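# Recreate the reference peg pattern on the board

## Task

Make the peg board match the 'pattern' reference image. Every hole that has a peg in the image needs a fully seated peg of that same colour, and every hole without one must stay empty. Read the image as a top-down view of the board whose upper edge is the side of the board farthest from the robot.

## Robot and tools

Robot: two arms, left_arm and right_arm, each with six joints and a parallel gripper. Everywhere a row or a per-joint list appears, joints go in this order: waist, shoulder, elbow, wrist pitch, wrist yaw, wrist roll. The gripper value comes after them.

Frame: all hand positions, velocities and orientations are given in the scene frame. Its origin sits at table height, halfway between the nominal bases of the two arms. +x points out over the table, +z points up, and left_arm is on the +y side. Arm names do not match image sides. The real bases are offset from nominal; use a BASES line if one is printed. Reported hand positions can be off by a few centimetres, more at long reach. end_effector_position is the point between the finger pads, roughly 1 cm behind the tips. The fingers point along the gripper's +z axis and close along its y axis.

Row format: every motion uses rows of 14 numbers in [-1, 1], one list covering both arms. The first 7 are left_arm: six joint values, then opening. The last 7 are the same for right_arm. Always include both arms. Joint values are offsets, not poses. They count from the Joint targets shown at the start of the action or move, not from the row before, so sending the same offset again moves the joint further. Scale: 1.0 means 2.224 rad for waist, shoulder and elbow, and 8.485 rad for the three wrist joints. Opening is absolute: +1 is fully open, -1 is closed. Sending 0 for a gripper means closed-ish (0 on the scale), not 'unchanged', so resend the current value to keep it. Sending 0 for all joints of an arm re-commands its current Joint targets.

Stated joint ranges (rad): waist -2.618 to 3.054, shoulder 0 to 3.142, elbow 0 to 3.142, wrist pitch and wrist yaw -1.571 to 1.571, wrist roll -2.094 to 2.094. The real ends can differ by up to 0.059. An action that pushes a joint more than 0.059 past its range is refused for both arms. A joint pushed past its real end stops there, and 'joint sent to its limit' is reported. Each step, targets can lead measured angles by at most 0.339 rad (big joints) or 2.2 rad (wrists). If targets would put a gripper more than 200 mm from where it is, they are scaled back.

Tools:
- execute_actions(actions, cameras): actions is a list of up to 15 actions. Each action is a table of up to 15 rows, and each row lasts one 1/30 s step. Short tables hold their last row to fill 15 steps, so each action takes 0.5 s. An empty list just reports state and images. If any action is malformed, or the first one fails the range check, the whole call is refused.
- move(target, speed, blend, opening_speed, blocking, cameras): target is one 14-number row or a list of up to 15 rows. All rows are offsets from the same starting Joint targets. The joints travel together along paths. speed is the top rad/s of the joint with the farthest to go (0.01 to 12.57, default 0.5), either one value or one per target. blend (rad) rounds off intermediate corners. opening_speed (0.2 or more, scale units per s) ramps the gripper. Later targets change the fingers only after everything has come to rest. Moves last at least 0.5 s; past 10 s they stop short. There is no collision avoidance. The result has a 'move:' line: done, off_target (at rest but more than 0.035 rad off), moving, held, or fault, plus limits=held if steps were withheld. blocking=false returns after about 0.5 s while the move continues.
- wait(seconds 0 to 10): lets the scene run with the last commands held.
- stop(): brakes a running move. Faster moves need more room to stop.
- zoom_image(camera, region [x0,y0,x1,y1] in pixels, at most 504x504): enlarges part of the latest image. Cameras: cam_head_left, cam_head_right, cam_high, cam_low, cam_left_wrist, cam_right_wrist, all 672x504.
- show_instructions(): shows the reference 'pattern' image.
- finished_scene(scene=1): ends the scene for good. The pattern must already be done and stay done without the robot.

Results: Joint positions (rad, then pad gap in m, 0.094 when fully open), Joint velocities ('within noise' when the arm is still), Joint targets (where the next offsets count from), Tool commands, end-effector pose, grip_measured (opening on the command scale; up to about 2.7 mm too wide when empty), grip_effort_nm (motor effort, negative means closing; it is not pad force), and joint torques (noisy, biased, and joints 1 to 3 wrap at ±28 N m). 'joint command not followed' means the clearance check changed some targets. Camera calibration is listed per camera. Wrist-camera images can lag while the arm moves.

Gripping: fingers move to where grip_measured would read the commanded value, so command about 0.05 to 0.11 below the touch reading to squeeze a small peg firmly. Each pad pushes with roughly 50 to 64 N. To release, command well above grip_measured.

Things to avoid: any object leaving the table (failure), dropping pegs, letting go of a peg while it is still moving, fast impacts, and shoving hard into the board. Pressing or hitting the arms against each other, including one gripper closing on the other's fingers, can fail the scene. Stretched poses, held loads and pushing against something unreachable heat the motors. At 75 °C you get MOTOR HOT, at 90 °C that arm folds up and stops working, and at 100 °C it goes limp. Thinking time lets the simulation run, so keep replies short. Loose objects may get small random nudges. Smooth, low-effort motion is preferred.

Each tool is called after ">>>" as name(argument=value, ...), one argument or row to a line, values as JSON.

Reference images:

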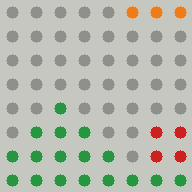

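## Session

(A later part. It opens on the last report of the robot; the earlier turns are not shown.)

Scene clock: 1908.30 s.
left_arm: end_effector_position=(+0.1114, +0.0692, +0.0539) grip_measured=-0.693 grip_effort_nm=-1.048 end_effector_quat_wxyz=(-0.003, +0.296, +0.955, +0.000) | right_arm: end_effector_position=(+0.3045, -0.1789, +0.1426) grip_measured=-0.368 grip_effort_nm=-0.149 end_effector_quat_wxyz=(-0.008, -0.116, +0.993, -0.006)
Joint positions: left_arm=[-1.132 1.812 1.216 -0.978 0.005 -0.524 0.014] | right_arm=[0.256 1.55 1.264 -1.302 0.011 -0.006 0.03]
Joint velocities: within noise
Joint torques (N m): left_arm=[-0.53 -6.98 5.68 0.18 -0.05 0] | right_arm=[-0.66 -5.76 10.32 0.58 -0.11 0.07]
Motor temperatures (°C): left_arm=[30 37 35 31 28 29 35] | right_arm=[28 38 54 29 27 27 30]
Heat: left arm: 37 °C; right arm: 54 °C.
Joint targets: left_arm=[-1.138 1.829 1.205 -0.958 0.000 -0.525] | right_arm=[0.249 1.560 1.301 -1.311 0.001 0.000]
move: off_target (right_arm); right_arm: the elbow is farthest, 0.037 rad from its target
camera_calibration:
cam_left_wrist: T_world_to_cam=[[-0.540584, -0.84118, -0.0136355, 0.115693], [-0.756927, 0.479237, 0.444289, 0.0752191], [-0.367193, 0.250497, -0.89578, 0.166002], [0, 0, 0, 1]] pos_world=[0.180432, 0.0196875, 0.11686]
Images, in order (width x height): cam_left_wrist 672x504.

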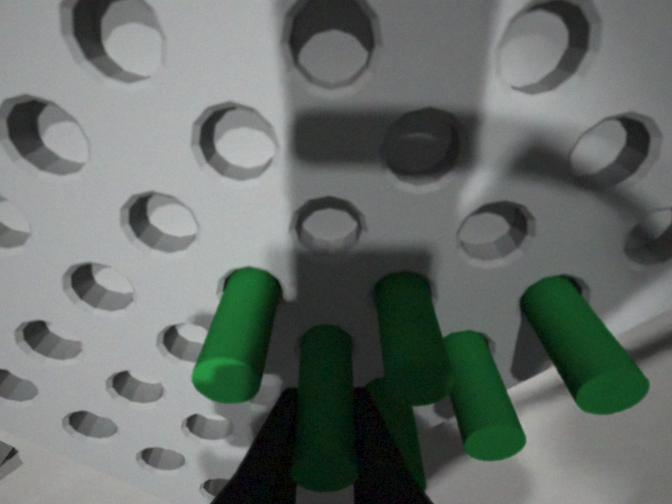

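>>> move(
  target=[0,0.0043,-0.0108,0.0039,0,0,-0.85,0,0,0,0,0,0,-0.37],
  speed=0.12,
  cameras=["cam_left_wrist","cam_low"],
)

>>> zoom_image(
  camera="cam_low",
  region=[380, 220, 470, 280],
)

Scene clock: 1914.03 s.
left_arm: end_effector_position=(+0.1117, +0.0685, +0.0527) grip_measured=-0.693 grip_effort_nm=-1.053 end_effector_quat_wxyz=(-0.001, +0.296, +0.955, -0.002) | right_arm: end_effector_position=(+0.3045, -0.1789, +0.1426) grip_measured=-0.368 grip_effort_nm=-0.149 end_effector_quat_wxyz=(-0.008, -0.116, +0.993, -0.006)
Joint positions: left_arm=[-1.132 1.812 1.211 -0.968 0.005 -0.524 0.014] | right_arm=[0.256 1.55 1.264 -1.302 0.011 -0.006 0.03]
Joint velocities: within noise
Joint torques (N m): left_arm=[-0.42 -6.13 4.1 0.44 -0.05 -0.02] | right_arm=[-0.64 -5.75 10.33 0.58 -0.12 0.08]
Motor temperatures (°C): left_arm=[30 36 35 31 28 29 35] | right_arm=[28 38 54 29 27 27 30]
Heat: left arm: 36 °C; right arm: 54 °C.
Joint targets: left_arm=[-1.138 1.839 1.181 -0.925 0.000 -0.525] | right_arm=[0.249 1.560 1.301 -1.312 0.001 0.000]
move: off_target (left_arm, right_arm); left_arm: the wrist pitch is farthest, 0.043 rad from its target; right_arm: the elbow is farthest, 0.037 rad from its target
camera_calibration:
cam_left_wrist: T_world_to_cam=[[-0.540544, -0.841243, -0.011056, 0.115143], [-0.757901, 0.481204, 0.440487, 0.0765498], [-0.365236, 0.246482, -0.897691, 0.165311], [0, 0, 0, 1]] pos_world=[0.180635, 0.019281, 0.115952]
Images, in order (width x height): cam_low 672x504, cam_left_wrist 672x504.

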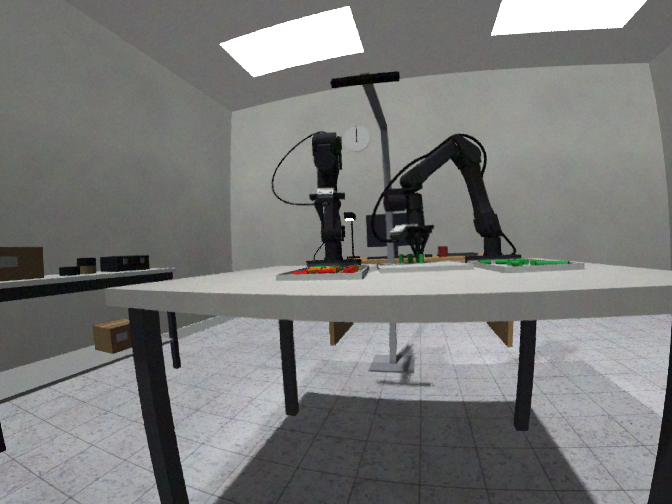

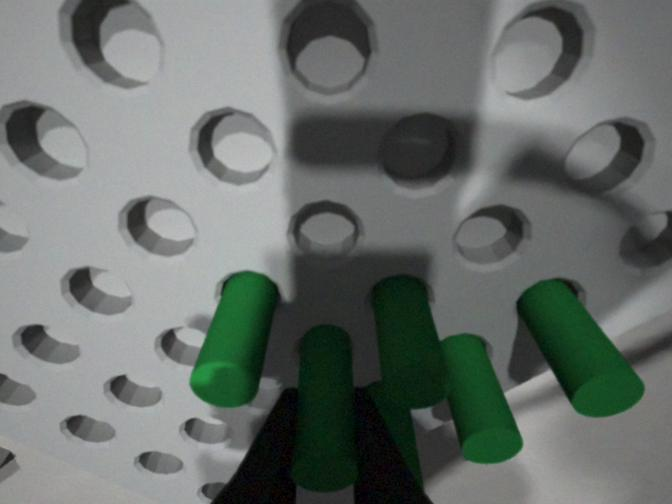

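Scaled by 5.600 from the camera's 672x504 image, which has a finer 960x720 frame.

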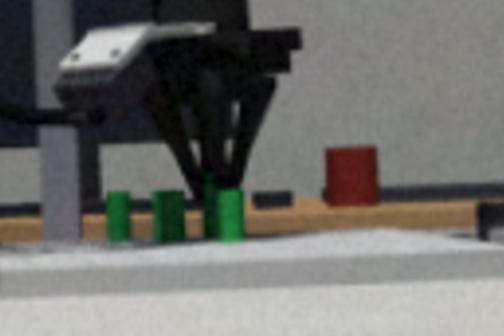

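>>> zoom_image(
  camera="cam_left_wrist",
  region=[270, 290, 390, 400],
)

Scaled by 4.200 from the camera's 672x504 image, which has a finer 960x720 frame.

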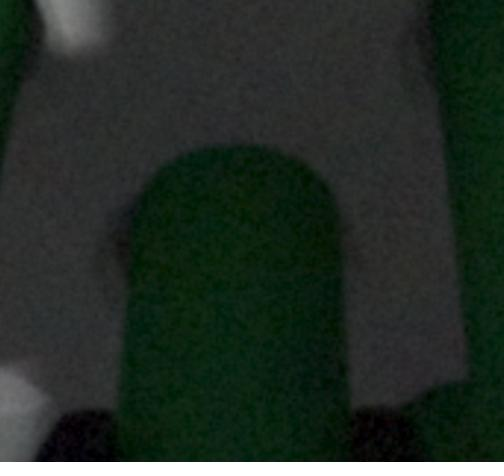

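>>> move(
  target=[
    [-0.0015,-0.0288,0.031,-0.0124,0,0,-0.85,0,0,0,0,0,0,-0.37],
    [-0.0015,-0.0021,-0.0031,0.0003,0,0,-0.85,0,0,0,0,0,0,-0.37],
  ],
  speed=0.12,
  cameras=["cam_left_wrist"],
)

>>> zoom_image(
  camera="cam_left_wrist",
  region=[270, 290, 390, 400],
)

Scene clock: 1937.00 s.
left_arm: end_effector_position=(+0.1090, +0.0704, +0.0458) grip_measured=-0.693 grip_effort_nm=-1.043 end_effector_quat_wxyz=(-0.003, +0.298, +0.954, -0.001) | right_arm: end_effector_position=(+0.3045, -0.1789, +0.1426) grip_measured=-0.368 grip_effort_nm=-0.144 end_effector_quat_wxyz=(-0.008, -0.116, +0.993, -0.006)
Joint positions: left_arm=[-1.136 1.816 1.187 -0.945 0.006 -0.524 0.014] | right_arm=[0.256 1.55 1.264 -1.302 0.011 -0.006 0.03]
Joint velocities: within noise
Joint torques (N m): left_arm=[-0.49 -6.71 5.6 0.2 -0.07 -0.03] | right_arm=[-0.65 -5.76 10.32 0.59 -0.12 0.07]
Motor temperatures (°C): left_arm=[30 35 35 31 28 29 35] | right_arm=[28 38 54 29 27 27 30]
Heat: left arm: 35 °C; right arm: 54 °C.
Joint targets: left_arm=[-1.141 1.835 1.175 -0.922 0.000 -0.525] | right_arm=[0.249 1.560 1.301 -1.312 0.001 0.000]
move: off_target (right_arm); right_arm: the elbow is farthest, 0.037 rad from its target
camera_calibration:
cam_left_wrist: T_world_to_cam=[[-0.544371, -0.83875, -0.0126251, 0.115453], [-0.754295, 0.482862, 0.444841, 0.0758583], [-0.367014, 0.251681, -0.895521, 0.157392], [0, 0, 0, 1]] pos_world=[0.177834, 0.0205943, 0.108661]
Images, in order (width x height): cam_left_wrist 672x504.

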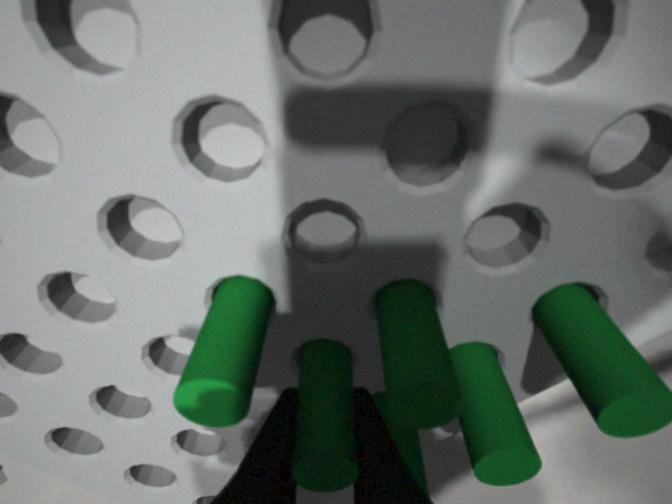

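Scaled by 4.200 from the camera's 672x504 image, which has a finer 960x720 frame.

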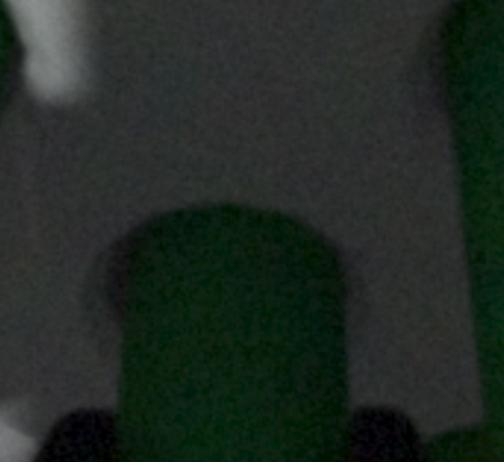

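>>> move(
  target=[
    [0,0,0,0,0,0,-0.5,0,0,0,0,0,0,-0.37],
    [0,-0.0477,0.071,-0.0212,0,0,-0.5,0,0,0,0,0,0,-0.37],
  ],
  speed=0.3,
  cameras=["cam_left_wrist"],
)

Scene clock: 1965.60 s.
left_arm: end_effector_position=(+0.1124, +0.0633, +0.0943) grip_measured=-0.502 grip_effort_nm=0.066 end_effector_quat_wxyz=(+0.011, +0.298, +0.954, -0.016) | right_arm: end_effector_position=(+0.3046, -0.1789, +0.1426) grip_measured=-0.368 grip_effort_nm=-0.144 end_effector_quat_wxyz=(-0.008, -0.116, +0.993, -0.006)
Joint positions: left_arm=[-1.136 1.753 1.31 -1.089 0.006 -0.524 0.023] | right_arm=[0.256 1.55 1.264 -1.302 0.011 -0.006 0.03]
Joint velocities: within noise
Joint torques (N m): left_arm=[-0.46 -10.48 9.18 -0.1 -0.05 -0.04] | right_arm=[-0.64 -5.76 10.32 0.59 -0.12 0.07]
Motor temperatures (°C): left_arm=[30 36 35 31 28 29 35] | right_arm=[27 38 54 29 27 27 30]
Heat: left arm: 36 °C; right arm: 54 °C.
Joint targets: left_arm=[-1.141 1.728 1.332 -1.102 0.000 -0.525] | right_arm=[0.249 1.560 1.301 -1.311 0.001 0.000]
move: off_target (right_arm); right_arm: the elbow is farthest, 0.037 rad from its target
camera_calibration:
cam_left_wrist: T_world_to_cam=[[-0.5444, -0.838774, 0.00926855, 0.109825], [-0.761873, 0.49905, 0.412915, 0.0631299], [-0.350968, 0.217729, -0.910723, 0.205644], [0, 0, 0, 1]] pos_world=[0.18006, 0.0158391, 0.160199]
Images, in order (width x height): cam_left_wrist 672x504.

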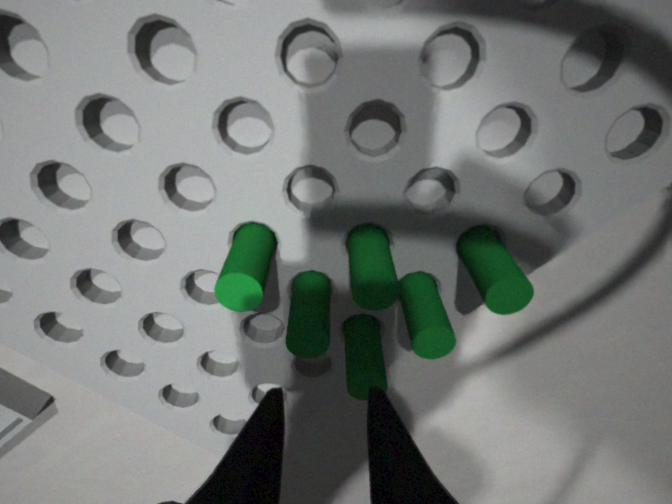

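>>> move(
  target=[0.2333,0.1273,0.2064,-0.03,0,0.0619,-0.37,0,0,0,0,0,0,-0.37],
  speed=0.6,
  cameras=["cam_left_wrist"],
)

Scene clock: 1975.60 s.
left_arm: end_effector_position=(+0.2848, +0.1396, +0.1298) grip_measured=-0.371 grip_effort_nm=0.066 end_effector_quat_wxyz=(-0.001, +0.296, +0.955, +0.000) | right_arm: end_effector_position=(+0.3045, -0.1789, +0.1426) grip_measured=-0.368 grip_effort_nm=-0.144 end_effector_quat_wxyz=(-0.008, -0.116, +0.993, -0.006)
Joint positions: left_arm=[-0.618 1.989 1.761 -1.345 0.001 -0.011 0.03] | right_arm=[0.256 1.55 1.264 -1.302 0.011 -0.006 0.03]
Joint velocities: within noise
Joint torques (N m): left_arm=[-0.25 -8.39 10.1 -0.16 -0.02 0.09] | right_arm=[-0.64 -5.76 10.32 0.58 -0.12 0.07]
Motor temperatures (°C): left_arm=[30 38 36 31 28 29 35] | right_arm=[27 38 54 29 27 27 30]
Heat: left arm: 38 °C; right arm: 54 °C.
Joint targets: left_arm=[-0.622 2.012 1.792 -1.357 0.000 0.000] | right_arm=[0.249 1.560 1.301 -1.312 0.001 0.000]
move: off_target (right_arm); right_arm: the elbow is farthest, 0.037 rad from its target
camera_calibration:
cam_left_wrist: T_world_to_cam=[[-0.539851, -0.841635, -0.0145651, 0.269571], [-0.758995, 0.479216, 0.44077, 0.140023], [-0.363988, 0.249005, -0.897502, 0.279491], [0, 0, 0, 1]] pos_world=[0.353536, 0.0901843, 0.193052]
Images, in order (width x height): cam_left_wrist 672x504.

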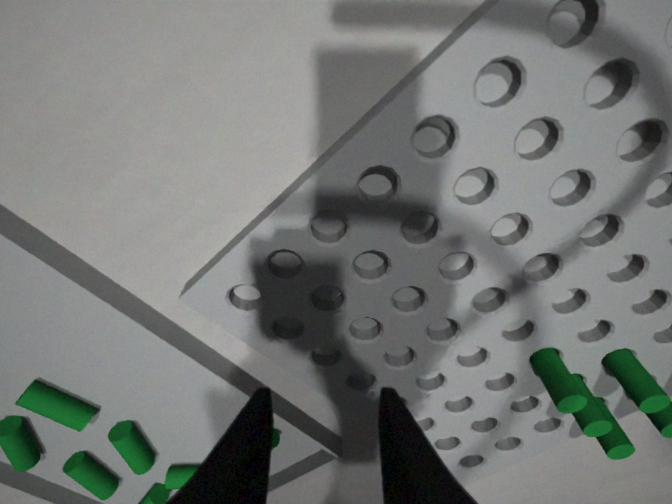

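>>> move(
  target=[0.28,-0.03,0,-0.0079,0,0,-0.37,0,0,0,0,0,0,-0.37],
  speed=0.8,
  cameras=["cam_left_wrist"],
)

Scene clock: 1989.87 s.
left_arm: end_effector_position=(+0.3365, +0.3617, +0.1304) grip_measured=-0.371 grip_effort_nm=0.061 end_effector_quat_wxyz=(-0.034, -0.009, +0.999, +0.001) | right_arm: end_effector_position=(+0.3046, -0.1789, +0.1426) grip_measured=-0.368 grip_effort_nm=-0.149 end_effector_quat_wxyz=(-0.008, -0.116, +0.993, -0.006)
Joint positions: left_arm=[0.004 1.989 1.761 -1.411 -0.002 -0.008 0.03] | right_arm=[0.256 1.55 1.264 -1.302 0.011 -0.006 0.03]
Joint velocities: within noise
Joint torques (N m): left_arm=[-0.28 -14.34 9.89 -0.31 0.02 0.1] | right_arm=[-0.64 -5.76 10.3 0.58 -0.11 0.07]
Motor temperatures (°C): left_arm=[30 38 37 31 28 29 34] | right_arm=[27 38 54 29 27 27 30]
Heat: left arm: 38 °C; right arm: 54 °C.
Joint targets: left_arm=[0.001 1.945 1.792 -1.424 0.000 0.000] | right_arm=[0.249 1.560 1.301 -1.311 0.001 0.000]
move: off_target (left_arm, right_arm); left_arm: the shoulder is farthest, 0.044 rad from its target; right_arm: the elbow is farthest, 0.037 rad from its target
camera_calibration:
cam_left_wrist: T_world_to_cam=[[0.0474868, -0.99866, -0.0205487, 0.34444], [-0.864855, -0.0513998, 0.499383, 0.292565], [-0.49977, -0.00594248, -0.866138, 0.377311], [0, 0, 0, 1]] pos_world=[0.42524, 0.361259, 0.187779]
Images, in order (width x height): cam_left_wrist 672x504.

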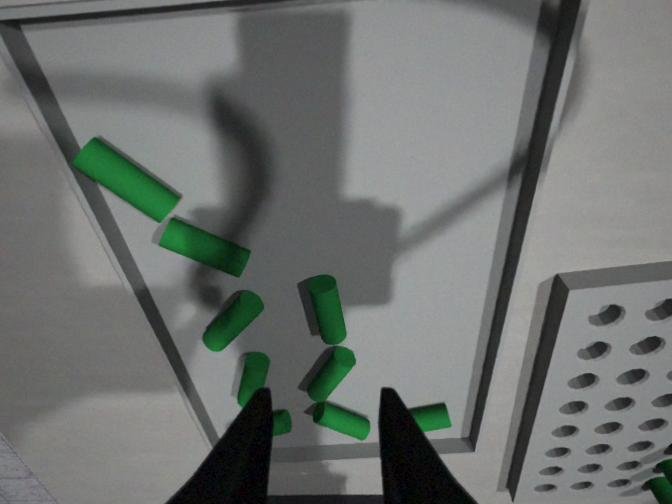

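>>> move(
  target=[0.004,-0.0823,-0.2797,0.0578,0,-0.0273,-0.37,0,0,0,0,0,0,-0.37],
  speed=0.6,
  cameras=["cam_left_wrist"],
)

Scene clock: 2022.73 s.
left_arm: end_effector_position=(+0.2870, +0.3612, +0.0497) grip_measured=-0.371 grip_effort_nm=0.066 end_effector_quat_wxyz=(-0.001, -0.116, +0.993, +0.001) | right_arm: end_effector_position=(+0.3045, -0.1789, +0.1426) grip_measured=-0.368 grip_effort_nm=-0.144 end_effector_quat_wxyz=(-0.008, -0.116, +0.993, -0.006)
Joint positions: left_arm=[0.004 1.797 1.178 -0.955 -0.002 -0.223 0.03] | right_arm=[0.256 1.55 1.264 -1.302 0.011 -0.006 0.03]
Joint velocities: within noise
Joint torques (N m): left_arm=[0.35 -11.41 5.89 0.18 0 -0.12] | right_arm=[-0.65 -5.78 10.3 0.58 -0.11 0.07]
Motor temperatures (°C): left_arm=[30 44 37 31 28 29 34] | right_arm=[27 38 54 29 27 27 30]
Heat: left arm: 44 °C; right arm: 54 °C.
Joint targets: left_arm=[0.010 1.762 1.169 -0.933 0.000 -0.231] | right_arm=[0.249 1.560 1.301 -1.312 0.001 0.000]
move: off_target (right_arm); right_arm: the elbow is farthest, 0.037 rad from its target
camera_calibration:
cam_left_wrist: T_world_to_cam=[[0.260086, -0.96541, -0.0184013, 0.271436], [-0.864681, -0.241346, 0.440545, 0.361497], [-0.429748, -0.0986681, -0.897542, 0.297716], [0, 0, 0, 1]] pos_world=[0.369926, 0.378668, 0.112951]
Images, in order (width x height): cam_left_wrist 672x504.

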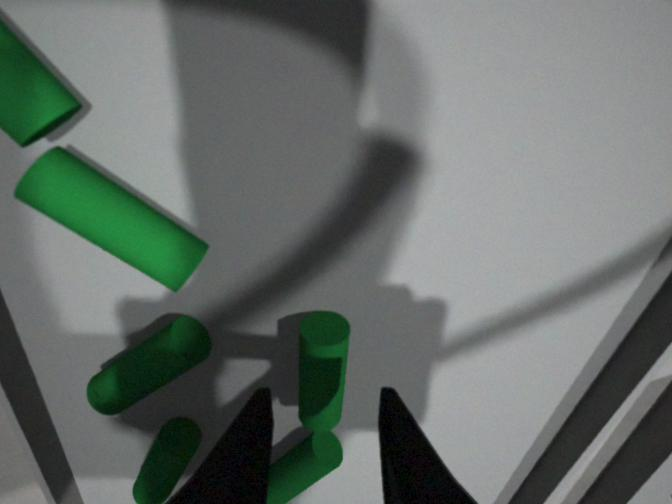

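>>> move(
  target=[
    [0,0.0434,-0.0396,0.015,0,0,-0.37,0,0,0,0,0,0,-0.37],
    [0,0.0434,-0.0396,0.015,0,0,-0.85,0,0,0,0,0,0,-0.37],
    [0,-0.0054,0.0364,-0.0161,0,0,-0.85,0,0,0,0,0,0,-0.37],
    [-0.1394,-0.0504,0.0139,0.0392,0,-0.0009,-0.85,0,0,0,0,0,0,-0.37],
    [-0.2873,-0.1178,-0.2558,0.1689,0,0.0272,-0.85,0,0,0,0,0,0,-0.37],
  ],
  speed=[0.3,0.3,0.5,1,1.2],
  cameras=["cam_left_wrist"],
)

Scene clock: 2075.50 s.
left_arm: end_effector_position=(+0.3250, +0.1073, +0.1336) grip_measured=-0.694 grip_effort_nm=-1.043 end_effector_quat_wxyz=(+0.509, +0.254, +0.805, -0.166) | right_arm: end_effector_position=(+0.3045, -0.1789, +0.1426) grip_measured=-0.368 grip_effort_nm=-0.144 end_effector_quat_wxyz=(-0.008, -0.116, +0.993, -0.006)
Joint positions: left_arm=[-0.626 1.529 0.612 0.476 0 -0.009 0.014] | right_arm=[0.256 1.55 1.264 -1.302 0.011 -0.006 0.03]
Joint velocities: within noise
Joint torques (N m): left_arm=[-0.32 -9.03 6.41 1.92 0.01 0.1] | right_arm=[-0.66 -5.78 10.3 0.58 -0.11 0.07]
Motor temperatures (°C): left_arm=[30 38 35 31 28 29 33] | right_arm=[27 38 54 29 27 27 30]
Heat: left arm: 38 °C; right arm: 54 °C.
Joint targets: left_arm=[-0.629 1.500 0.600 0.500 0.000 0.000] | right_arm=[0.249 1.560 1.301 -1.311 0.001 0.000]
move: off_target (right_arm); target 2's new numbers were sent with left_arm's wrist pitch 0.038 rad from that target; right_arm: the elbow is farthest, 0.037 rad from its target
camera_calibration:
cam_left_wrist: T_world_to_cam=[[-0.555322, -0.83114, 0.0287065, 0.262256], [-0.659484, 0.419076, -0.624064, 0.300767], [0.506655, -0.365488, -0.780845, 0.0730259], [0, 0, 0, 1]] pos_world=[0.306988, 0.118617, 0.237191]
Images, in order (width x height): cam_left_wrist 672x504.

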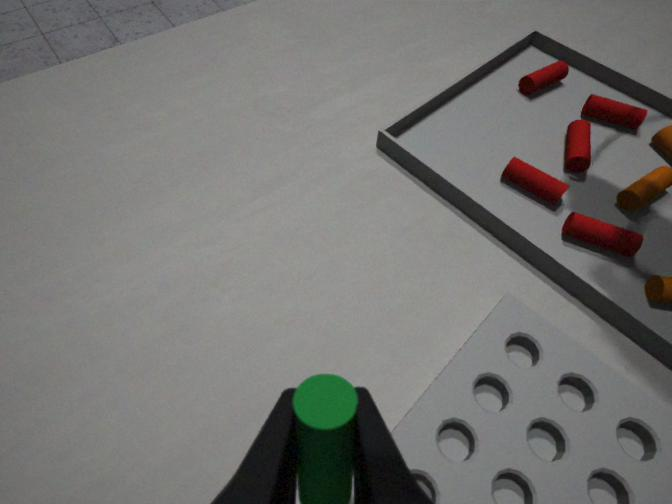

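>>> move(
  target=[-0.0008,0.1524,-0.1542,0.0818,0,0,-0.85,0,0,0,0,0,0,-0.37],
  speed=0.6,
  cameras=["cam_left_wrist","cam_head_right","cam_high"],
)

>>> zoom_image(
  camera="cam_high",
  region=[190, 350, 350, 470],
)

>>> zoom_image(
  camera="cam_head_right",
  region=[180, 230, 300, 320],
)

Scene clock: 2086.77 s.
left_arm: end_effector_position=(+0.2862, +0.1350, +0.0575) grip_measured=-0.694 grip_effort_nm=-1.048 end_effector_quat_wxyz=(+0.540, +0.249, +0.785, -0.175) | right_arm: end_effector_position=(+0.3045, -0.1789, +0.1426) grip_measured=-0.368 grip_effort_nm=-0.149 end_effector_quat_wxyz=(-0.008, -0.116, +0.993, -0.006)
Joint positions: left_arm=[-0.626 1.82 0.271 1.185 0 -0.006 0.014] | right_arm=[0.256 1.55 1.264 -1.302 0.011 -0.006 0.03]
Joint velocities: within noise
Joint torques (N m): left_arm=[-0.38 -4.33 2.93 1.82 0 0.07] | right_arm=[-0.65 -5.76 10.32 0.59 -0.11 0.08]
Motor temperatures (°C): left_arm=[30 37 35 34 28 29 34] | right_arm=[27 38 54 29 27 27 30]
Heat: left arm: 37 °C; right arm: 54 °C.
Joint targets: left_arm=[-0.631 1.839 0.258 1.194 0.000 0.000] | right_arm=[0.249 1.560 1.301 -1.311 0.001 0.000]
move: off_target (right_arm); right_arm: the elbow is farthest, 0.037 rad from its target
camera_calibration:
cam_left_wrist: T_world_to_cam=[[-0.557884, -0.829445, 0.0280328, 0.266571], [-0.617203, 0.392075, -0.682156, 0.211006], [0.55482, -0.397866, -0.730669, 0.0310273], [0, 0, 0, 1]] pos_world=[0.261734, 0.15072, 0.159137]
Images, in order (width x height): cam_head_right 672x504, cam_high 672x504, cam_left_wrist 672x504.

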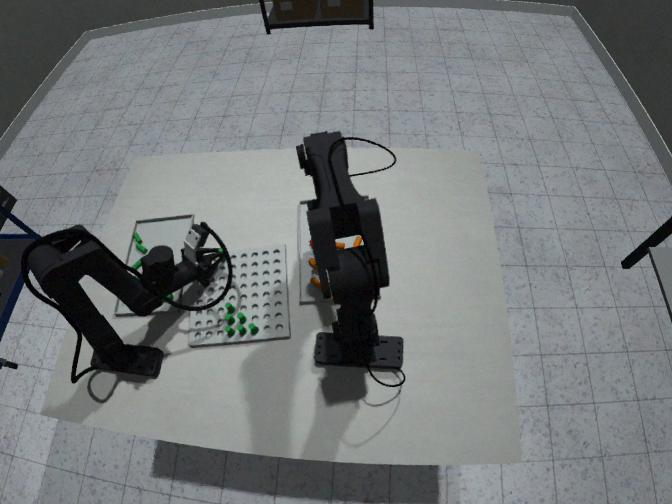

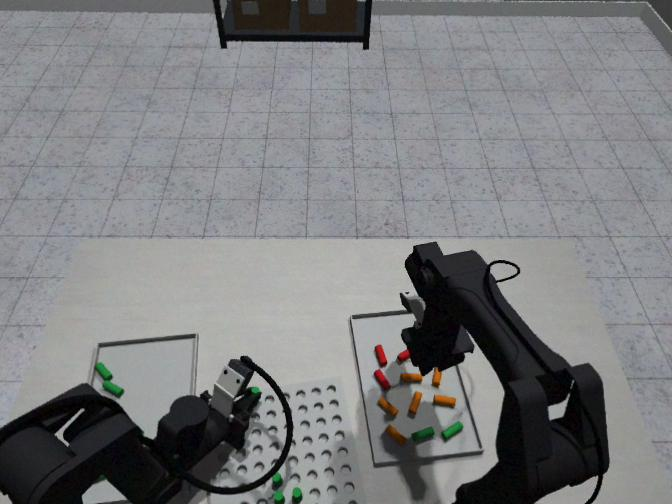

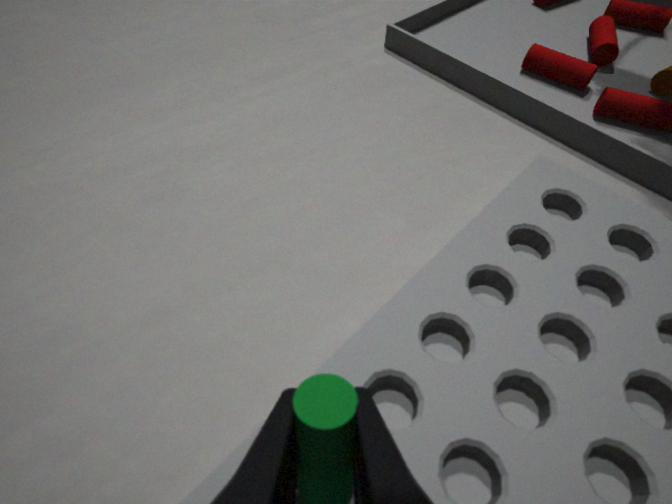

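Scaled by 3.150 from the camera's 672x504 image, which has a finer 960x720 frame.

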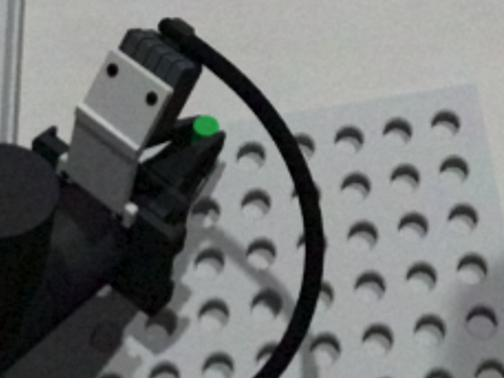

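Scaled by 4.200 from the camera's 672x504 image, which has a finer 960x720 frame.

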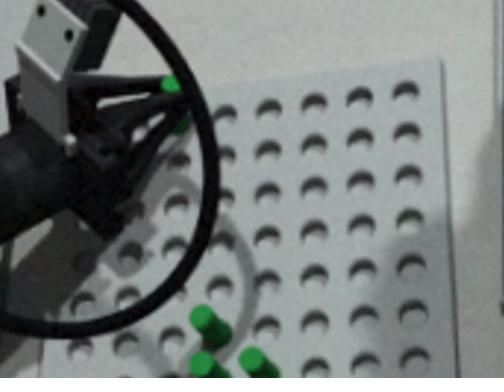

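>>> move(
  target=[0,0.0387,0,0.0137,0,0,-0.85,0,0,0,0,0,0,-0.37],
  speed=0.12,
  cameras=["cam_left_wrist","cam_head_right","cam_high"],
)

>>> zoom_image(
  camera="cam_high",
  region=[190, 350, 350, 470],
)

>>> zoom_image(
  camera="cam_head_right",
  region=[180, 230, 300, 320],
)

Scene clock: 2116.57 s.
left_arm: end_effector_position=(+0.2870, +0.1345, +0.0527) grip_measured=-0.694 grip_effort_nm=-1.048 end_effector_quat_wxyz=(+0.550, +0.247, +0.778, -0.178) | right_arm: end_effector_position=(+0.3045, -0.1789, +0.1426) grip_measured=-0.368 grip_effort_nm=-0.144 end_effector_quat_wxyz=(-0.008, -0.116, +0.993, -0.006)
Joint positions: left_arm=[-0.626 1.903 0.263 1.302 0 -0.006 0.014] | right_arm=[0.256 1.55 1.264 -1.302 0.011 -0.006 0.03]
Joint velocities: within noise
Joint torques (N m): left_arm=[-0.4 -4.4 2.89 1.81 0 0.06] | right_arm=[-0.66 -5.76 10.33 0.58 -0.12 0.07]
Motor temperatures (°C): left_arm=[30 35 34 36 28 29 34] | right_arm=[27 38 54 29 27 27 30]
Heat: left arm: 36 °C; right arm: 54 °C.
Joint targets: left_arm=[-0.631 1.925 0.257 1.310 0.000 0.000] | right_arm=[0.249 1.560 1.301 -1.312 0.001 0.000]
move: off_target (right_arm); right_arm: the elbow is farthest, 0.037 rad from its target
camera_calibration:
cam_left_wrist: T_world_to_cam=[[-0.558453, -0.829036, 0.0288107, 0.26677], [-0.602023, 0.38115, -0.701636, 0.206515], [0.5707, -0.409175, -0.711953, 0.0228164], [0, 0, 0, 1]] pos_world=[0.260284, 0.151785, 0.153456]
Images, in order (width x height): cam_head_right 672x504, cam_high 672x504, cam_left_wrist 672x504.

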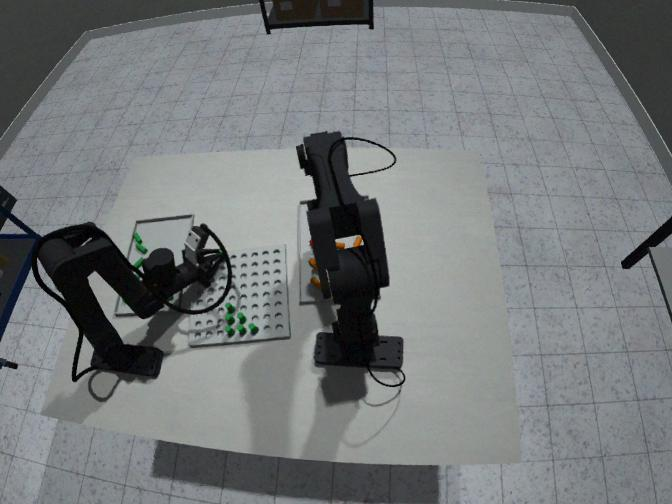

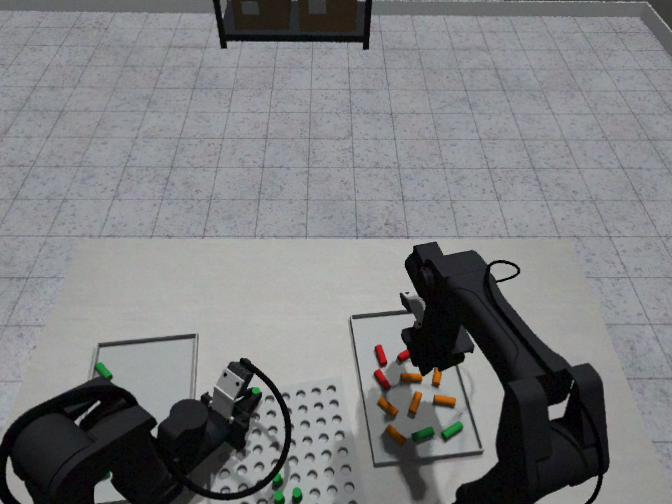

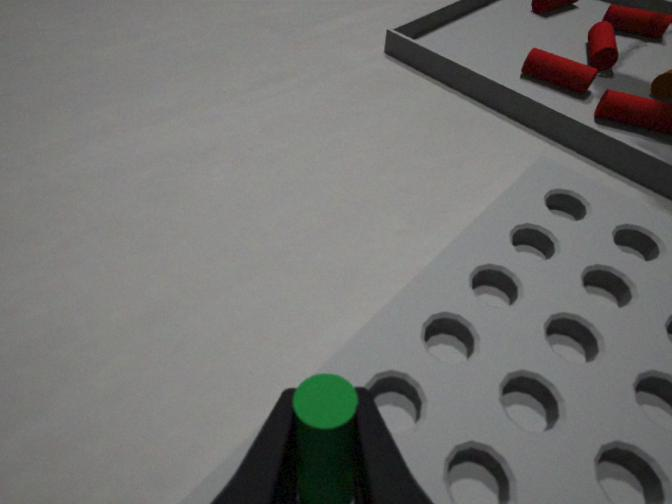

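Scaled by 3.150 from the camera's 672x504 image, which has a finer 960x720 frame.

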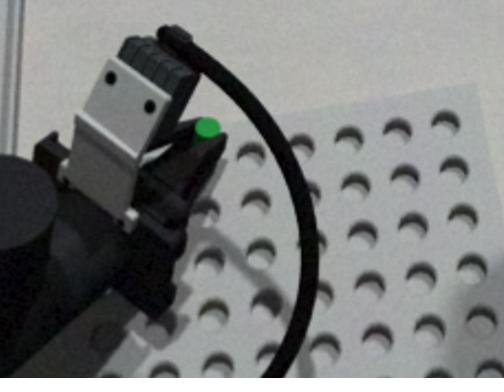

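Scaled by 4.200 from the camera's 672x504 image, which has a finer 960x720 frame.

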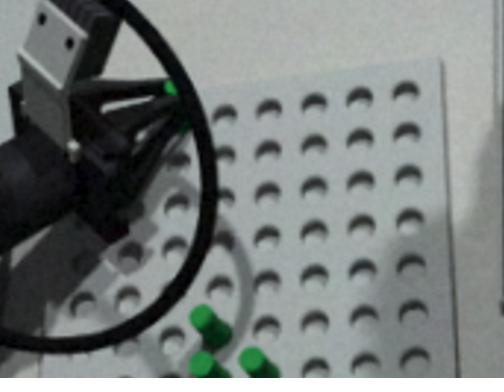

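>>> move(
  target=[
    [0,-0.05,0,-0.0137,0,0,-0.85,0,0,0,0,0,0,-0.37],
    [-0.0045,-0.05,0,-0.0137,0,0,-0.85,0,0,0,0,0,0,-0.37],
    [-0.0045,-0.015,0,-0.005,0,0,-0.85,0,0,0,0,0,0,-0.37],
  ],
  speed=0.3,
  cameras=["cam_left_wrist","cam_head_right","cam_head_left"],
)

>>> zoom_image(
  camera="cam_head_left",
  region=[140, 220, 260, 310],
)

>>> zoom_image(
  camera="cam_head_right",
  region=[180, 230, 300, 320],
)

Scene clock: 2143.33 s.
left_arm: end_effector_position=(+0.2853, +0.1339, +0.0539) grip_measured=-0.694 grip_effort_nm=-1.048 end_effector_quat_wxyz=(+0.546, +0.249, +0.780, -0.176) | right_arm: end_effector_position=(+0.3045, -0.1789, +0.1426) grip_measured=-0.368 grip_effort_nm=-0.149 end_effector_quat_wxyz=(-0.008, -0.116, +0.993, -0.006)
Joint positions: left_arm=[-0.632 1.872 0.263 1.26 -0.004 -0.005 0.014] | right_arm=[0.256 1.55 1.264 -1.302 0.011 -0.006 0.03]
Joint velocities: within noise
Joint torques (N m): left_arm=[-0.84 -4.57 3.1 1.82 0.01 0.05] | right_arm=[-0.65 -5.76 10.32 0.59 -0.11 0.07]
Motor temperatures (°C): left_arm=[30 34 34 36 28 29 34] | right_arm=[27 38 54 29 27 27 30]
Heat: left arm: 36 °C; right arm: 54 °C.
Joint targets: left_arm=[-0.641 1.891 0.257 1.268 0.000 0.000] | right_arm=[0.249 1.560 1.301 -1.311 0.001 0.000]
move: off_target (right_arm); right_arm: the elbow is farthest, 0.037 rad from its target
camera_calibration:
cam_left_wrist: T_world_to_cam=[[-0.560357, -0.82784, 0.0260893, 0.265719], [-0.606769, 0.388868, -0.693263, 0.206414], [0.563766, -0.404305, -0.720213, 0.0262149], [0, 0, 0, 1]] pos_world=[0.259364, 0.150304, 0.155047]
Images, in order (width x height): cam_head_left 672x504, cam_head_right 672x504, cam_left_wrist 672x504.

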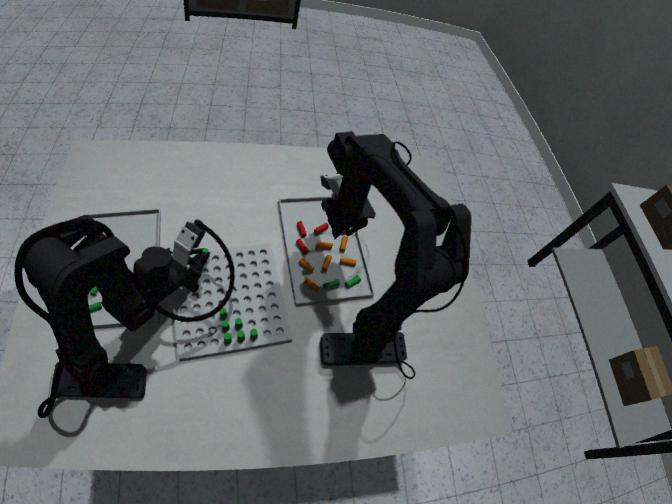

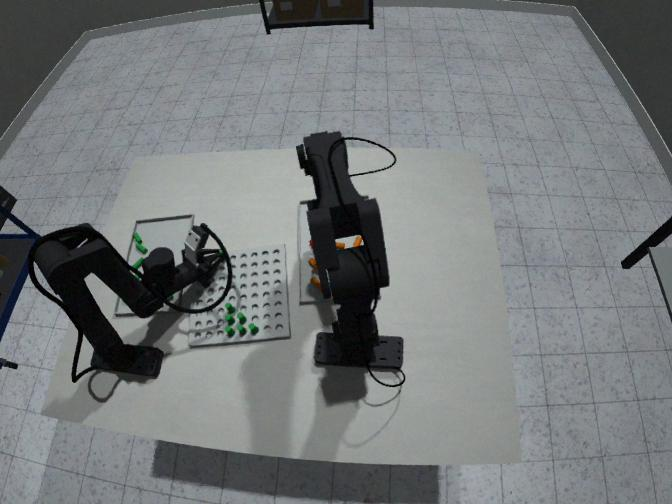

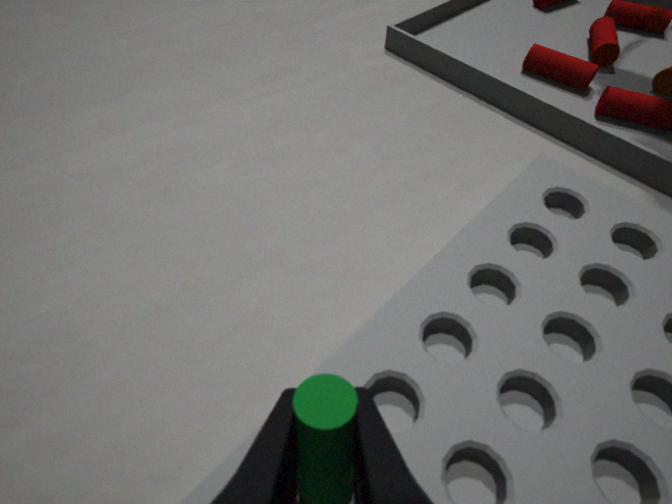

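Scaled by 4.200 from the camera's 672x504 image, which has a finer 960x720 frame.

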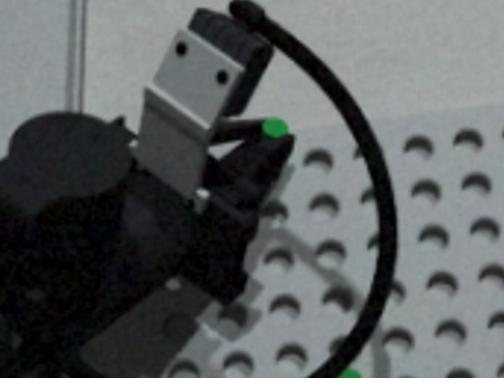

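Scaled by 4.200 from the camera's 672x504 image, which has a finer 960x720 frame.

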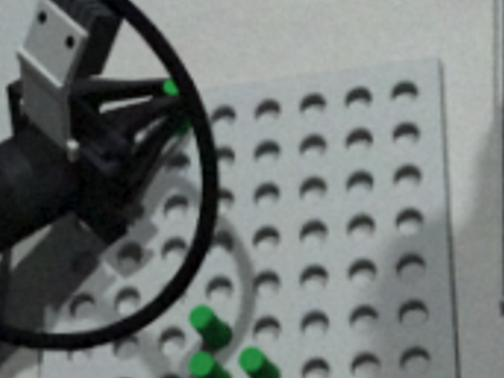

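>>> move(
  target=[
    [0,0.0153,0,0.005,0,0,-0.85,0,0,0,0,0,0,-0.37],
    [0,0.0153,0,0.005,0,0,-0.45,0,0,0,0,0,0,-0.37],
    [0,-0.0998,0,0.005,0,0,-0.45,0,0,0,0,0,0,-0.37],
    [0,-0.1309,0.424,-0.1848,0,0,-0.45,0,0,0,0,0,0,-0.37],
    [0,0.0522,0.6713,-0.3031,0,0,-0.37,0,0,0,0,0,0,-0.37],
  ],
  speed=[0.12,0.5,0.5,1.2,1.0],
  cameras=["cam_left_wrist"],
)

Scene clock: 2165.50 s.
left_arm: end_effector_position=(+0.2837, +0.1336, +0.1204) grip_measured=-0.372 grip_effort_nm=0.056 end_effector_quat_wxyz=(+0.006, +0.307, +0.952, +0.000) | right_arm: end_effector_position=(+0.3045, -0.1789, +0.1426) grip_measured=-0.368 grip_effort_nm=-0.154 end_effector_quat_wxyz=(-0.008, -0.116, +0.993, -0.006)
Joint positions: left_arm=[-0.635 1.986 1.72 -1.293 -0.004 -0.005 0.03] | right_arm=[0.256 1.55 1.264 -1.302 0.011 -0.006 0.03]
Joint velocities: within noise
Joint torques (N m): left_arm=[-0.44 -8.68 10.26 -0.12 0.02 0.08] | right_arm=[-0.64 -5.78 10.32 0.59 -0.12 0.07]
Motor temperatures (°C): left_arm=[30 35 34 37 28 29 34] | right_arm=[27 38 54 29 27 27 30]
Heat: left arm: 37 °C; right arm: 54 °C.
Joint targets: left_arm=[-0.641 2.008 1.751 -1.304 0.000 0.000] | right_arm=[0.249 1.560 1.301 -1.312 0.001 0.000]
move: off_target (right_arm); right_arm: the elbow is farthest, 0.037 rad from its target
camera_calibration:
cam_left_wrist: T_world_to_cam=[[-0.559354, -0.828691, -0.0198519, 0.268201], [-0.753619, 0.498415, 0.428533, 0.143662], [-0.345227, 0.254662, -0.903308, 0.266759], [0, 0, 0, 1]] pos_world=[0.350378, 0.0827187, 0.184726]
Images, in order (width x height): cam_left_wrist 672x504.

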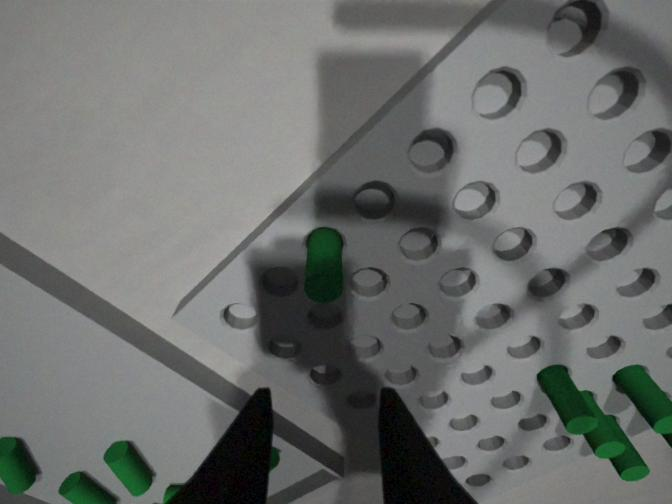

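>>> move(
  target=[
    [0,0.0234,-0.1156,0.0352,0,0,-0.37,0,0,0,0,0,0,-0.37],
    [0,0.0234,-0.1156,0.0352,0,0,-0.85,0,0,0,0,0,0,-0.37],
    [0,0,0,0,0,0,-0.85,0,0,0,0,0,0,-0.37],
    [-0.2635,-0.1848,-0.2657,0.0255,0,-0.0684,-0.85,0,0,0,0,0,0,-0.37],
  ],
  speed=[0.4,0.4,0.4,0.7],
  cameras=["cam_left_wrist"],
)

>>> zoom_image(
  camera="cam_left_wrist",
  region=[220, 200, 440, 504],
)

Scene clock: 2187.43 s.
left_arm: end_effector_position=(+0.0713, +0.0908, +0.0954) grip_measured=-0.692 grip_effort_nm=-1.048 end_effector_quat_wxyz=(+0.002, +0.320, +0.947, -0.004) | right_arm: end_effector_position=(+0.3045, -0.1789, +0.1426) grip_measured=-0.368 grip_effort_nm=-0.144 end_effector_quat_wxyz=(-0.008, -0.116, +0.993, -0.006)
Joint positions: left_arm=[-1.229 1.626 1.171 -1.107 0.002 -0.571 0.014] | right_arm=[0.256 1.55 1.264 -1.302 0.011 -0.006 0.03]
Joint velocities: within noise
Joint torques (N m): left_arm=[0.08 -9.54 6.01 0.21 -0.03 -0.11] | right_arm=[-0.66 -5.78 10.33 0.59 -0.12 0.08]
Motor temperatures (°C): left_arm=[30 37 37 35 28 29 34] | right_arm=[27 38 54 29 27 27 30]
Heat: left arm: 37 °C; right arm: 54 °C.
Joint targets: left_arm=[-1.227 1.596 1.160 -1.088 0.000 -0.581] | right_arm=[0.249 1.560 1.301 -1.312 0.001 0.000]
move: off_target (right_arm); right_arm: the elbow is farthest, 0.037 rad from its target
camera_calibration:
cam_left_wrist: T_world_to_cam=[[-0.582125, -0.813049, -0.00901276, 0.112702], [-0.734914, 0.521375, 0.43367, 0.0116934], [-0.347896, 0.259074, -0.901027, 0.181341], [0, 0, 0, 1]] pos_world=[0.137288, 0.0385549, 0.159338]
Images, in order (width x height): cam_left_wrist 672x504.

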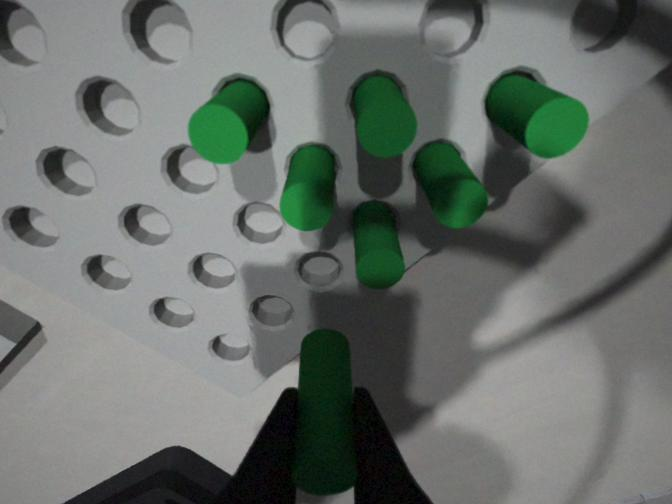

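Scaled by 1.658 from the camera's 672x504 image, which has a finer 960x720 frame.

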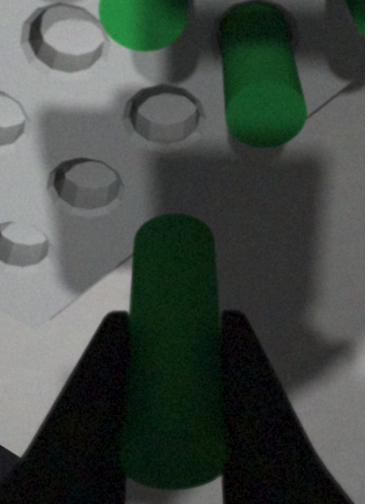

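>>> move(
  target=[0.0058,0.0456,-0.0488,0.0178,0,0,-0.85,0,0,0,0,0,0,-0.37],
  speed=0.3,
  cameras=["cam_left_wrist"],
)

>>> zoom_image(
  camera="cam_left_wrist",
  region=[270, 290, 390, 400],
)

Scene clock: 2202.77 s.
left_arm: end_effector_position=(+0.0728, +0.0936, +0.0526) grip_measured=-0.692 grip_effort_nm=-1.053 end_effector_quat_wxyz=(-0.005, +0.316, +0.949, +0.004) | right_arm: end_effector_position=(+0.3046, -0.1789, +0.1426) grip_measured=-0.368 grip_effort_nm=-0.144 end_effector_quat_wxyz=(-0.008, -0.116, +0.993, -0.006)
Joint positions: left_arm=[-1.22 1.687 1.06 -0.956 0.002 -0.572 0.014] | right_arm=[0.256 1.55 1.264 -1.302 0.011 -0.006 0.03]
Joint velocities: within noise
Joint torques (N m): left_arm=[0.44 -6.27 5.81 0.2 -0.05 -0.12] | right_arm=[-0.64 -5.76 10.3 0.59 -0.12 0.08]
Motor temperatures (°C): left_arm=[30 38 36 34 28 29 34] | right_arm=[27 38 54 29 27 27 30]
Heat: left arm: 38 °C; right arm: 54 °C.
Joint targets: left_arm=[-1.214 1.698 1.051 -0.937 0.000 -0.581] | right_arm=[0.249 1.560 1.301 -1.311 0.001 0.000]
move: off_target (right_arm); right_arm: the elbow is farthest, 0.037 rad from its target
camera_calibration:
cam_left_wrist: T_world_to_cam=[[-0.574478, -0.818248, -0.0210887, 0.115995], [-0.736533, 0.505525, 0.449403, 0.0307176], [-0.357062, 0.273705, -0.89308, 0.141452], [0, 0, 0, 1]] pos_world=[0.139768, 0.0406684, 0.114969]
Images, in order (width x height): cam_left_wrist 672x504.

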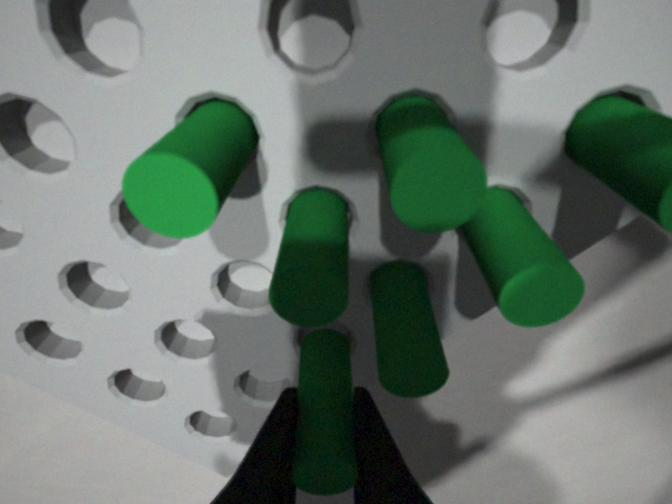

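Scaled by 4.200 from the camera's 672x504 image, which has a finer 960x720 frame.

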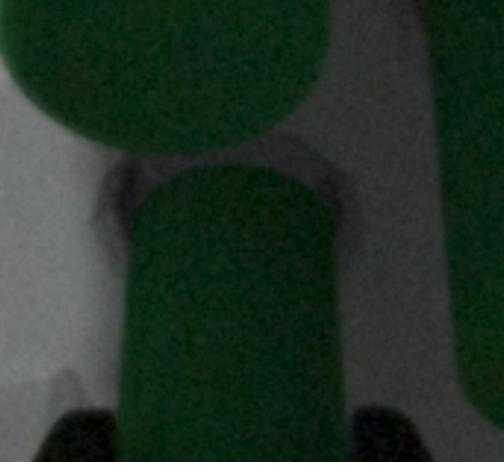

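>>> move(
  target=[-0.0003,0.0045,-0.0118,0.0042,0,0,-0.85,0,0,0,0,0,0,-0.37],
  speed=0.12,
  cameras=["cam_left_wrist"],
)

Scene clock: 2211.60 s.
left_arm: end_effector_position=(+0.0729, +0.0933, +0.0458) grip_measured=-0.692 grip_effort_nm=-1.048 end_effector_quat_wxyz=(-0.003, +0.316, +0.949, +0.001) | right_arm: end_effector_position=(+0.3045, -0.1789, +0.1426) grip_measured=-0.368 grip_effort_nm=-0.144 end_effector_quat_wxyz=(-0.008, -0.116, +0.993, -0.006)
Joint positions: left_arm=[-1.22 1.692 1.037 -0.921 0.002 -0.572 0.014] | right_arm=[0.256 1.55 1.264 -1.302 0.011 -0.006 0.03]
Joint velocities: within noise
Joint torques (N m): left_arm=[0.47 -5.64 5.41 0.18 -0.03 -0.14] | right_arm=[-0.65 -5.78 10.3 0.58 -0.12 0.08]
Motor temperatures (°C): left_arm=[30 37 35 34 28 29 34] | right_arm=[27 38 54 29 27 27 30]
Heat: left arm: 37 °C; right arm: 54 °C.
Joint targets: left_arm=[-1.215 1.708 1.025 -0.901 0.000 -0.581] | right_arm=[0.249 1.560 1.301 -1.312 0.001 0.000]
move: off_target (right_arm); right_arm: the elbow is farthest, 0.037 rad from its target
camera_calibration:
cam_left_wrist: T_world_to_cam=[[-0.574433, -0.818371, -0.0172009, 0.115515], [-0.737604, 0.5084, 0.444376, 0.0340887], [-0.35492, 0.267952, -0.895675, 0.13601], [0, 0, 0, 1]] pos_world=[0.139772, 0.0407592, 0.108659]
Images, in order (width x height): cam_left_wrist 672x504.

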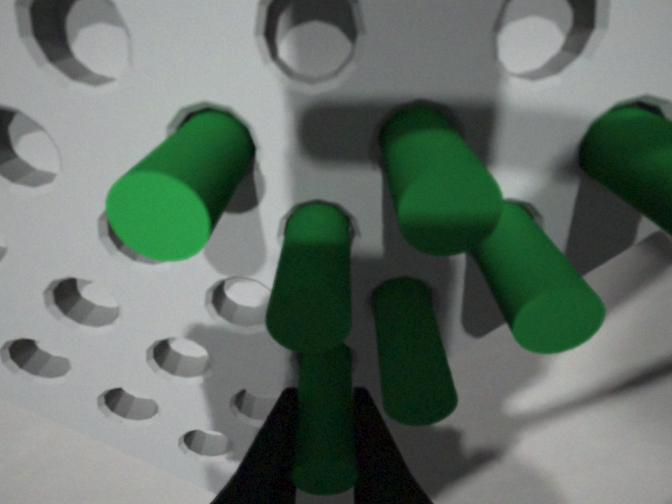

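>>> move(
  target=[
    [0,0,0,0,0,0,-0.5,0,0,0,0,0,0,-0.37],
    [0,-0.0477,0.071,-0.0212,0,0,-0.5,0,0,0,0,0,0,-0.37],
    [0.3665,-0.0935,0.1237,-0.047,0,0.06,-0.37,0,0,0,0,0,0,-0.37],
    [0.5306,-0.0351,-0.0328,-0.0005,0,0.1162,-0.37,0,0,0,0,0,0,-0.37],
  ],
  speed=[0.3,0.5,1.2,0.6],
  cameras=["cam_left_wrist"],
)

Scene clock: 2238.77 s.
left_arm: end_effector_position=(+0.2336, +0.3498, +0.0464) grip_measured=-0.371 grip_effort_nm=0.061 end_effector_quat_wxyz=(-0.007, +0.210, +0.978, -0.001) | right_arm: end_effector_position=(+0.3045, -0.1789, +0.1426) grip_measured=-0.368 grip_effort_nm=-0.149 end_effector_quat_wxyz=(-0.008, -0.116, +0.993, -0.006)
Joint positions: left_arm=[-0.036 1.619 0.96 -0.925 0 0.392 0.03] | right_arm=[0.256 1.55 1.264 -1.302 0.011 -0.006 0.03]
Joint velocities: within noise
Joint torques (N m): left_arm=[0.06 -5.59 5.79 0.14 0 0.12] | right_arm=[-0.65 -5.76 10.32 0.59 -0.11 0.07]
Motor temperatures (°C): left_arm=[30 36 35 34 28 29 34] | right_arm=[27 38 54 29 27 27 30]
Heat: left arm: 36 °C; right arm: 54 °C.
Joint targets: left_arm=[-0.035 1.630 0.952 -0.905 0.000 0.405] | right_arm=[0.249 1.560 1.301 -1.312 0.001 0.000]
move: off_target (right_arm); right_arm: the elbow is farthest, 0.037 rad from its target
camera_calibration:
cam_left_wrist: T_world_to_cam=[[-0.382343, -0.923955, -0.0109706, 0.409512], [-0.826492, 0.336655, 0.451191, 0.102448], [-0.413187, 0.181577, -0.89236, 0.168548], [0, 0, 0, 1]] pos_world=[0.310889, 0.313277, 0.108675]
Images, in order (width x height): cam_left_wrist 672x504.

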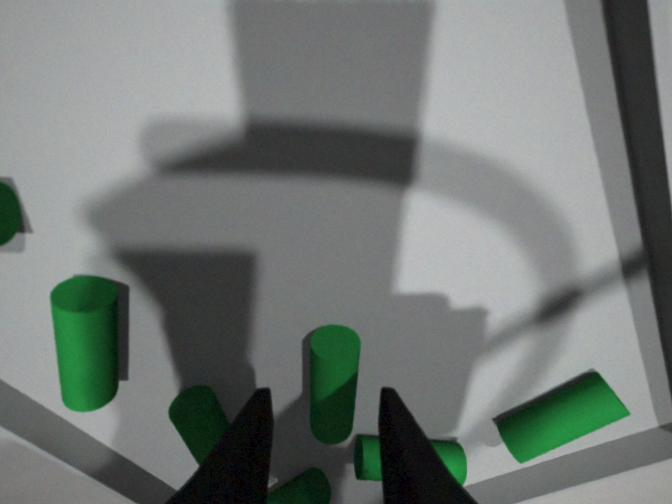

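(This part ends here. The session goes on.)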